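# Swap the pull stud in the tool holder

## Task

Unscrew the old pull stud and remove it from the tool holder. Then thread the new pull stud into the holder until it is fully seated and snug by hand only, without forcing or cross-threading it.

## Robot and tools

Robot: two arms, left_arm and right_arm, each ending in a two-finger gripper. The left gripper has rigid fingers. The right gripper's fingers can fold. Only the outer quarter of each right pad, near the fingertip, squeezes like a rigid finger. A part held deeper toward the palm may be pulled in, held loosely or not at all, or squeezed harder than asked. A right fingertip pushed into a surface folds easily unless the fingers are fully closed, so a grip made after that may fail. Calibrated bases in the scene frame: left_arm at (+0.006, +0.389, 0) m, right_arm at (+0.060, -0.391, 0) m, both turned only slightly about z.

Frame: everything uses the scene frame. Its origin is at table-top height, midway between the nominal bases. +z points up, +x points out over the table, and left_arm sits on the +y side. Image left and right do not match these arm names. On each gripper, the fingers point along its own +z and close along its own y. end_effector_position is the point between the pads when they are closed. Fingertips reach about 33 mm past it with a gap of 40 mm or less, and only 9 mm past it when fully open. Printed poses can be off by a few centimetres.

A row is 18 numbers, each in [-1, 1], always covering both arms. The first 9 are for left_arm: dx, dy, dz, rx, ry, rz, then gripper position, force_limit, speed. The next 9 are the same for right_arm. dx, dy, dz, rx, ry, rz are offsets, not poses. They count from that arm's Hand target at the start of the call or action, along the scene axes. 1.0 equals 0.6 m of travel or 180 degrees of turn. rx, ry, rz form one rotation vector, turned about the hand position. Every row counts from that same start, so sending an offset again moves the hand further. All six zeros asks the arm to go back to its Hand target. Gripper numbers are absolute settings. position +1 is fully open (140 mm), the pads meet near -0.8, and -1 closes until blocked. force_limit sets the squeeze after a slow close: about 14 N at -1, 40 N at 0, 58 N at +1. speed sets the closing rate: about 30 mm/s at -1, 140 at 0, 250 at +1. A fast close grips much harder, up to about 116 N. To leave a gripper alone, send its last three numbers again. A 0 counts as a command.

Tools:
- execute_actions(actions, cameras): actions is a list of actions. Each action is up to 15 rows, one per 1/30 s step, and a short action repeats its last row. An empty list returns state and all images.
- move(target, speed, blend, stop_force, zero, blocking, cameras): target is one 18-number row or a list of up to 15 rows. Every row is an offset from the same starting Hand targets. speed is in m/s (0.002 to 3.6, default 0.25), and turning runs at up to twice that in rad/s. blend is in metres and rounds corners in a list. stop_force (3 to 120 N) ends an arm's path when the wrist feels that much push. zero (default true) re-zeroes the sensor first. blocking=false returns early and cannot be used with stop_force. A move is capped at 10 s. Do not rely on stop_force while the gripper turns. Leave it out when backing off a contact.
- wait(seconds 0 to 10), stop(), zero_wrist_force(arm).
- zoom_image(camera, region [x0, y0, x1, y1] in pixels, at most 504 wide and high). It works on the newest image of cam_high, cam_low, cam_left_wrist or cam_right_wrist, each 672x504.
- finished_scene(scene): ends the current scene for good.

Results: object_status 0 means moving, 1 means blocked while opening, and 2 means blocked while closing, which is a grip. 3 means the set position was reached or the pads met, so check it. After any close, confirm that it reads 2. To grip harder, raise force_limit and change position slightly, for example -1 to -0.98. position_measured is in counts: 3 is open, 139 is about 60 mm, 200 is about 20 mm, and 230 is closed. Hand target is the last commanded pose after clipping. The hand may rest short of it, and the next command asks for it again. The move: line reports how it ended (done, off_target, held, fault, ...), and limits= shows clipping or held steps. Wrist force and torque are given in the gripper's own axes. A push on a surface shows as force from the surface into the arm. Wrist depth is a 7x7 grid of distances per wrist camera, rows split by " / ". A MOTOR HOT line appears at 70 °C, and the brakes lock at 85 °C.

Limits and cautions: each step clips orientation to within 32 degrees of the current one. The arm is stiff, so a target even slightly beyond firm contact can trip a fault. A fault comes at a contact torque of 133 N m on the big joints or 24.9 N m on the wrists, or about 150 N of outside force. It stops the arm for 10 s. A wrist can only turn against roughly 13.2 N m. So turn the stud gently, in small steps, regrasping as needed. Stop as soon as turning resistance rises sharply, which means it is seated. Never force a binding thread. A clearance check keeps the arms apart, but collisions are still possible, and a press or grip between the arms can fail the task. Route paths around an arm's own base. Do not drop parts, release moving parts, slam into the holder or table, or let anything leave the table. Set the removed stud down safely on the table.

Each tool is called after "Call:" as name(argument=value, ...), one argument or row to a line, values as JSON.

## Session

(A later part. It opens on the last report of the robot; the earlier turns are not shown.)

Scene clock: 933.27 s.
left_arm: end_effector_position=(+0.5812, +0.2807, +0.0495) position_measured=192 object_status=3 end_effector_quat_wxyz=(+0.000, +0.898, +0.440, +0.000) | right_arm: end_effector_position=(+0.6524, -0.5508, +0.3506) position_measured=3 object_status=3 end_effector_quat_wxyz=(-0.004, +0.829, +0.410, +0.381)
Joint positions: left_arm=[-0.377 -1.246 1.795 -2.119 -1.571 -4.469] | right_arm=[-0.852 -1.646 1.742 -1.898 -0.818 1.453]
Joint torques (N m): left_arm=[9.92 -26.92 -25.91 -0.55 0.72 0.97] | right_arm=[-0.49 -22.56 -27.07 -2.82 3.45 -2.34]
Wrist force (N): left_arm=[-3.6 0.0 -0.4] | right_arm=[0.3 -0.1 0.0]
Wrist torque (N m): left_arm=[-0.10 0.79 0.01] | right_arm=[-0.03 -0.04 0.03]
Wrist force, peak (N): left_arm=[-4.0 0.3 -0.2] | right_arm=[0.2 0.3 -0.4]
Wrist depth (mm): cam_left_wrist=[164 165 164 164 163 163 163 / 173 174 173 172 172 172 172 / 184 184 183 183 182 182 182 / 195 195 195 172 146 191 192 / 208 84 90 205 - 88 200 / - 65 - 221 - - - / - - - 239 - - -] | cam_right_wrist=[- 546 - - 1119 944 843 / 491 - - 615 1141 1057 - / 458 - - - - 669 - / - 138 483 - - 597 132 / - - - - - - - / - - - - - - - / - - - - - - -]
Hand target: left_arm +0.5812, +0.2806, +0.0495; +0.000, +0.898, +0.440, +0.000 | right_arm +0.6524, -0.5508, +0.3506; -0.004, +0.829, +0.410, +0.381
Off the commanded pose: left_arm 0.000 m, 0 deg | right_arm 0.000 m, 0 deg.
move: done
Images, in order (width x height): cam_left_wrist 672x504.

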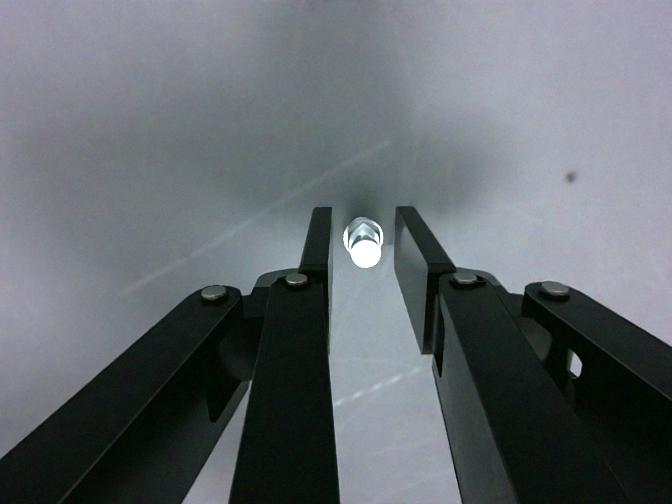

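Call:
execute_actions(
  actions=[
    [[0,0,0,0,0,0,-1,0,-1,0,0,0,0,0,0,1,1,1]],
    [[0,0,0,0,0,0,-1,0,-1,0,0,0,0,0,0,1,1,1]],
  ],
  cameras=["cam_left_wrist"],
)

Call:
zoom_image(
  camera="cam_left_wrist",
  region=[316, 200, 416, 300],
)

Scene clock: 938.87 s.
left_arm: end_effector_position=(+0.5812, +0.2806, +0.0495) position_measured=214 object_status=2 end_effector_quat_wxyz=(+0.000, +0.898, +0.440, +0.000) | right_arm: end_effector_position=(+0.6524, -0.5508, +0.3506) position_measured=3 object_status=3 end_effector_quat_wxyz=(-0.004, +0.829, +0.410, +0.381)
Joint positions: left_arm=[-0.377 -1.246 1.795 -2.119 -1.571 -4.469] | right_arm=[-0.852 -1.646 1.742 -1.898 -0.818 1.453]
Joint torques (N m): left_arm=[-5.11 -42.6 -19.14 -3.68 0.98 -1.05] | right_arm=[-0.26 -23.08 -26.8 -2.8 3.47 -2.35]
Wrist force (N): left_arm=[-4.3 -1.9 -9.8] | right_arm=[0.0 0.2 -0.3]
Wrist torque (N m): left_arm=[-0.08 0.82 0.02] | right_arm=[0.03 0.04 0.04]
Wrist force, peak (N): left_arm=[-4.4 -1.5 -10.2] | right_arm=[0.1 0.1 -0.7]
Wrist depth (mm): cam_left_wrist=[165 165 164 164 164 163 163 / 174 173 173 172 172 172 172 / 184 184 183 183 182 182 182 / 196 199 194 158 189 193 193 / 208 203 90 95 - 93 203 / - 64 - - - 78 - / - - - - - - -] | cam_right_wrist=[526 599 596 - 1098 960 837 / - 536 - - 1108 1220 - / - 490 - 578 679 - - / - 138 - - - - 132 / - - 475 - - - - / - - - - - - - / - - - - 466 - -]
Hand target: left_arm +0.5812, +0.2806, +0.0495; +0.000, +0.898, +0.440, +0.000 | right_arm +0.6524, -0.5508, +0.3506; -0.004, +0.829, +0.410, +0.381
Off the commanded pose: left_arm 0.000 m, 0 deg | right_arm 0.000 m, 0 deg.
Images, in order (width x height): cam_left_wrist 672x504.

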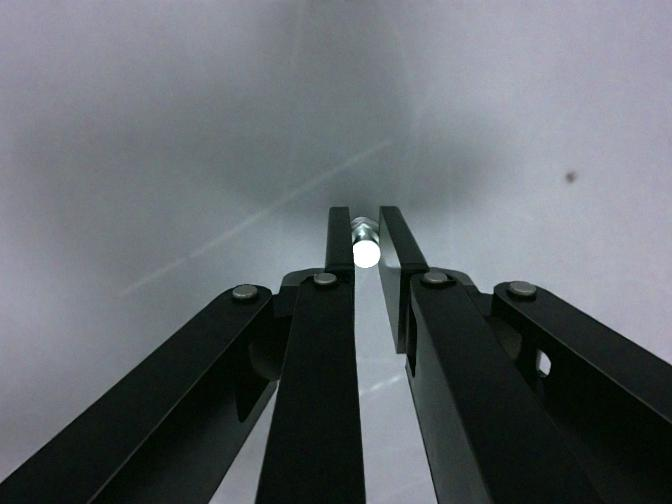

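Scaled by 5.040 from the camera's 672x504 image, which has a finer 960x720 frame.

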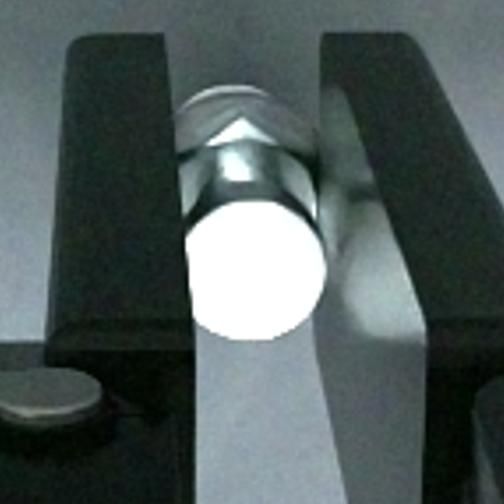

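Call:
move(
  target=[
    [0,0,0.05,0,0,0,-1,0,-1,0,0,0,0,0,0,1,1,1],
    [0,0,0.1675,0,0,0,-1,0,-1,0,0,0,0,0,0,1,1,1],
    [-0.3397,-0.4993,0.2587,-0.0510,-0.01425,0.1558,-1,0,-1,0,0,0,0,0,0,1,1,1],
    [-0.3342,-0.5088,0.1930,-0.0510,-0.01425,0.1558,-1,0,-1,0,0,0,0,0,0,1,1,1],
  ],
  speed=[0.08,0.2,0.3,0.12],
  blend=[0.01,0.03,0.02,0],
  cameras=["cam_left_wrist"],
)

Call:
zoom_image(
  camera="cam_left_wrist",
  region=[286, 130, 446, 290],
)

Scene clock: 961.30 s.
left_arm: end_effector_position=(+0.3807, -0.0246, +0.1653) position_measured=214 object_status=2 end_effector_quat_wxyz=(+0.081, +0.761, +0.643, -0.015) | right_arm: end_effector_position=(+0.6524, -0.5508, +0.3506) position_measured=3 object_status=3 end_effector_quat_wxyz=(-0.004, +0.829, +0.410, +0.381)
Joint positions: left_arm=[-1.039 -1.518 1.859 -2.076 -1.567 -5.622] | right_arm=[-0.852 -1.646 1.742 -1.898 -0.818 1.453]
Joint torques (N m): left_arm=[-2.02 -39.47 -25.18 -2.91 -1.78 -1.58] | right_arm=[0.04 -22.72 -27.11 -2.91 3.59 -2.31]
Wrist force (N): left_arm=[-4.4 -0.1 -0.3] | right_arm=[0.1 0.1 -0.3]
Wrist torque (N m): left_arm=[-0.11 0.98 0.09] | right_arm=[0.01 0.02 0.03]
Wrist force, peak (N): left_arm=[-4.3 -1.8 -10.4] | right_arm=[0.3 0.2 -0.6]
Wrist depth (mm): cam_left_wrist=[246 250 - 259 263 270 276 / 263 267 271 270 281 292 298 / 284 288 288 250 299 313 321 / 305 312 317 145 326 353 356 / 328 329 90 89 - 93 377 / - 64 - - - 78 - / - - - - - - -] | cam_right_wrist=[- - 639 677 1103 972 840 / 492 - - - 1195 1077 - / 435 - 532 - - - - / - 138 - - 584 - 132 / - 442 475 - 552 612 - / - - - - 502 546 - / - - 413 - - 527 -]
Hand target: left_arm +0.3807, -0.0247, +0.1653; +0.081, +0.761, +0.643, -0.015 | right_arm +0.6524, -0.5508, +0.3506; -0.004, +0.829, +0.410, +0.381
Off the commanded pose: left_arm 0.000 m, 0 deg | right_arm 0.000 m, 0 deg.
move: done
Images, in order (width x height): cam_left_wrist 672x504.

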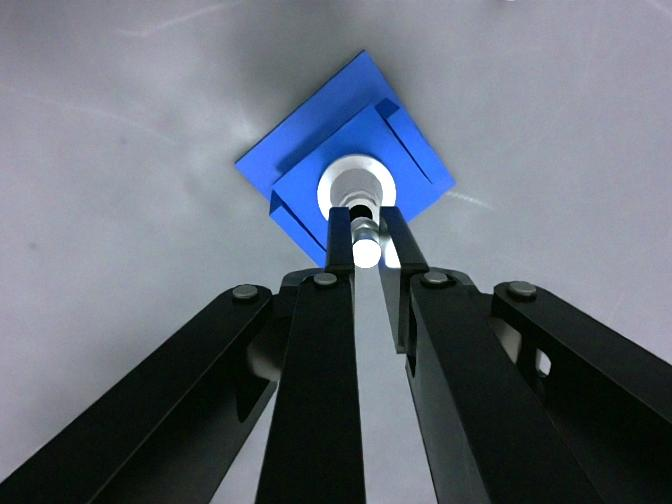

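Scaled by 3.150 from the camera's 672x504 image, which has a finer 960x720 frame.

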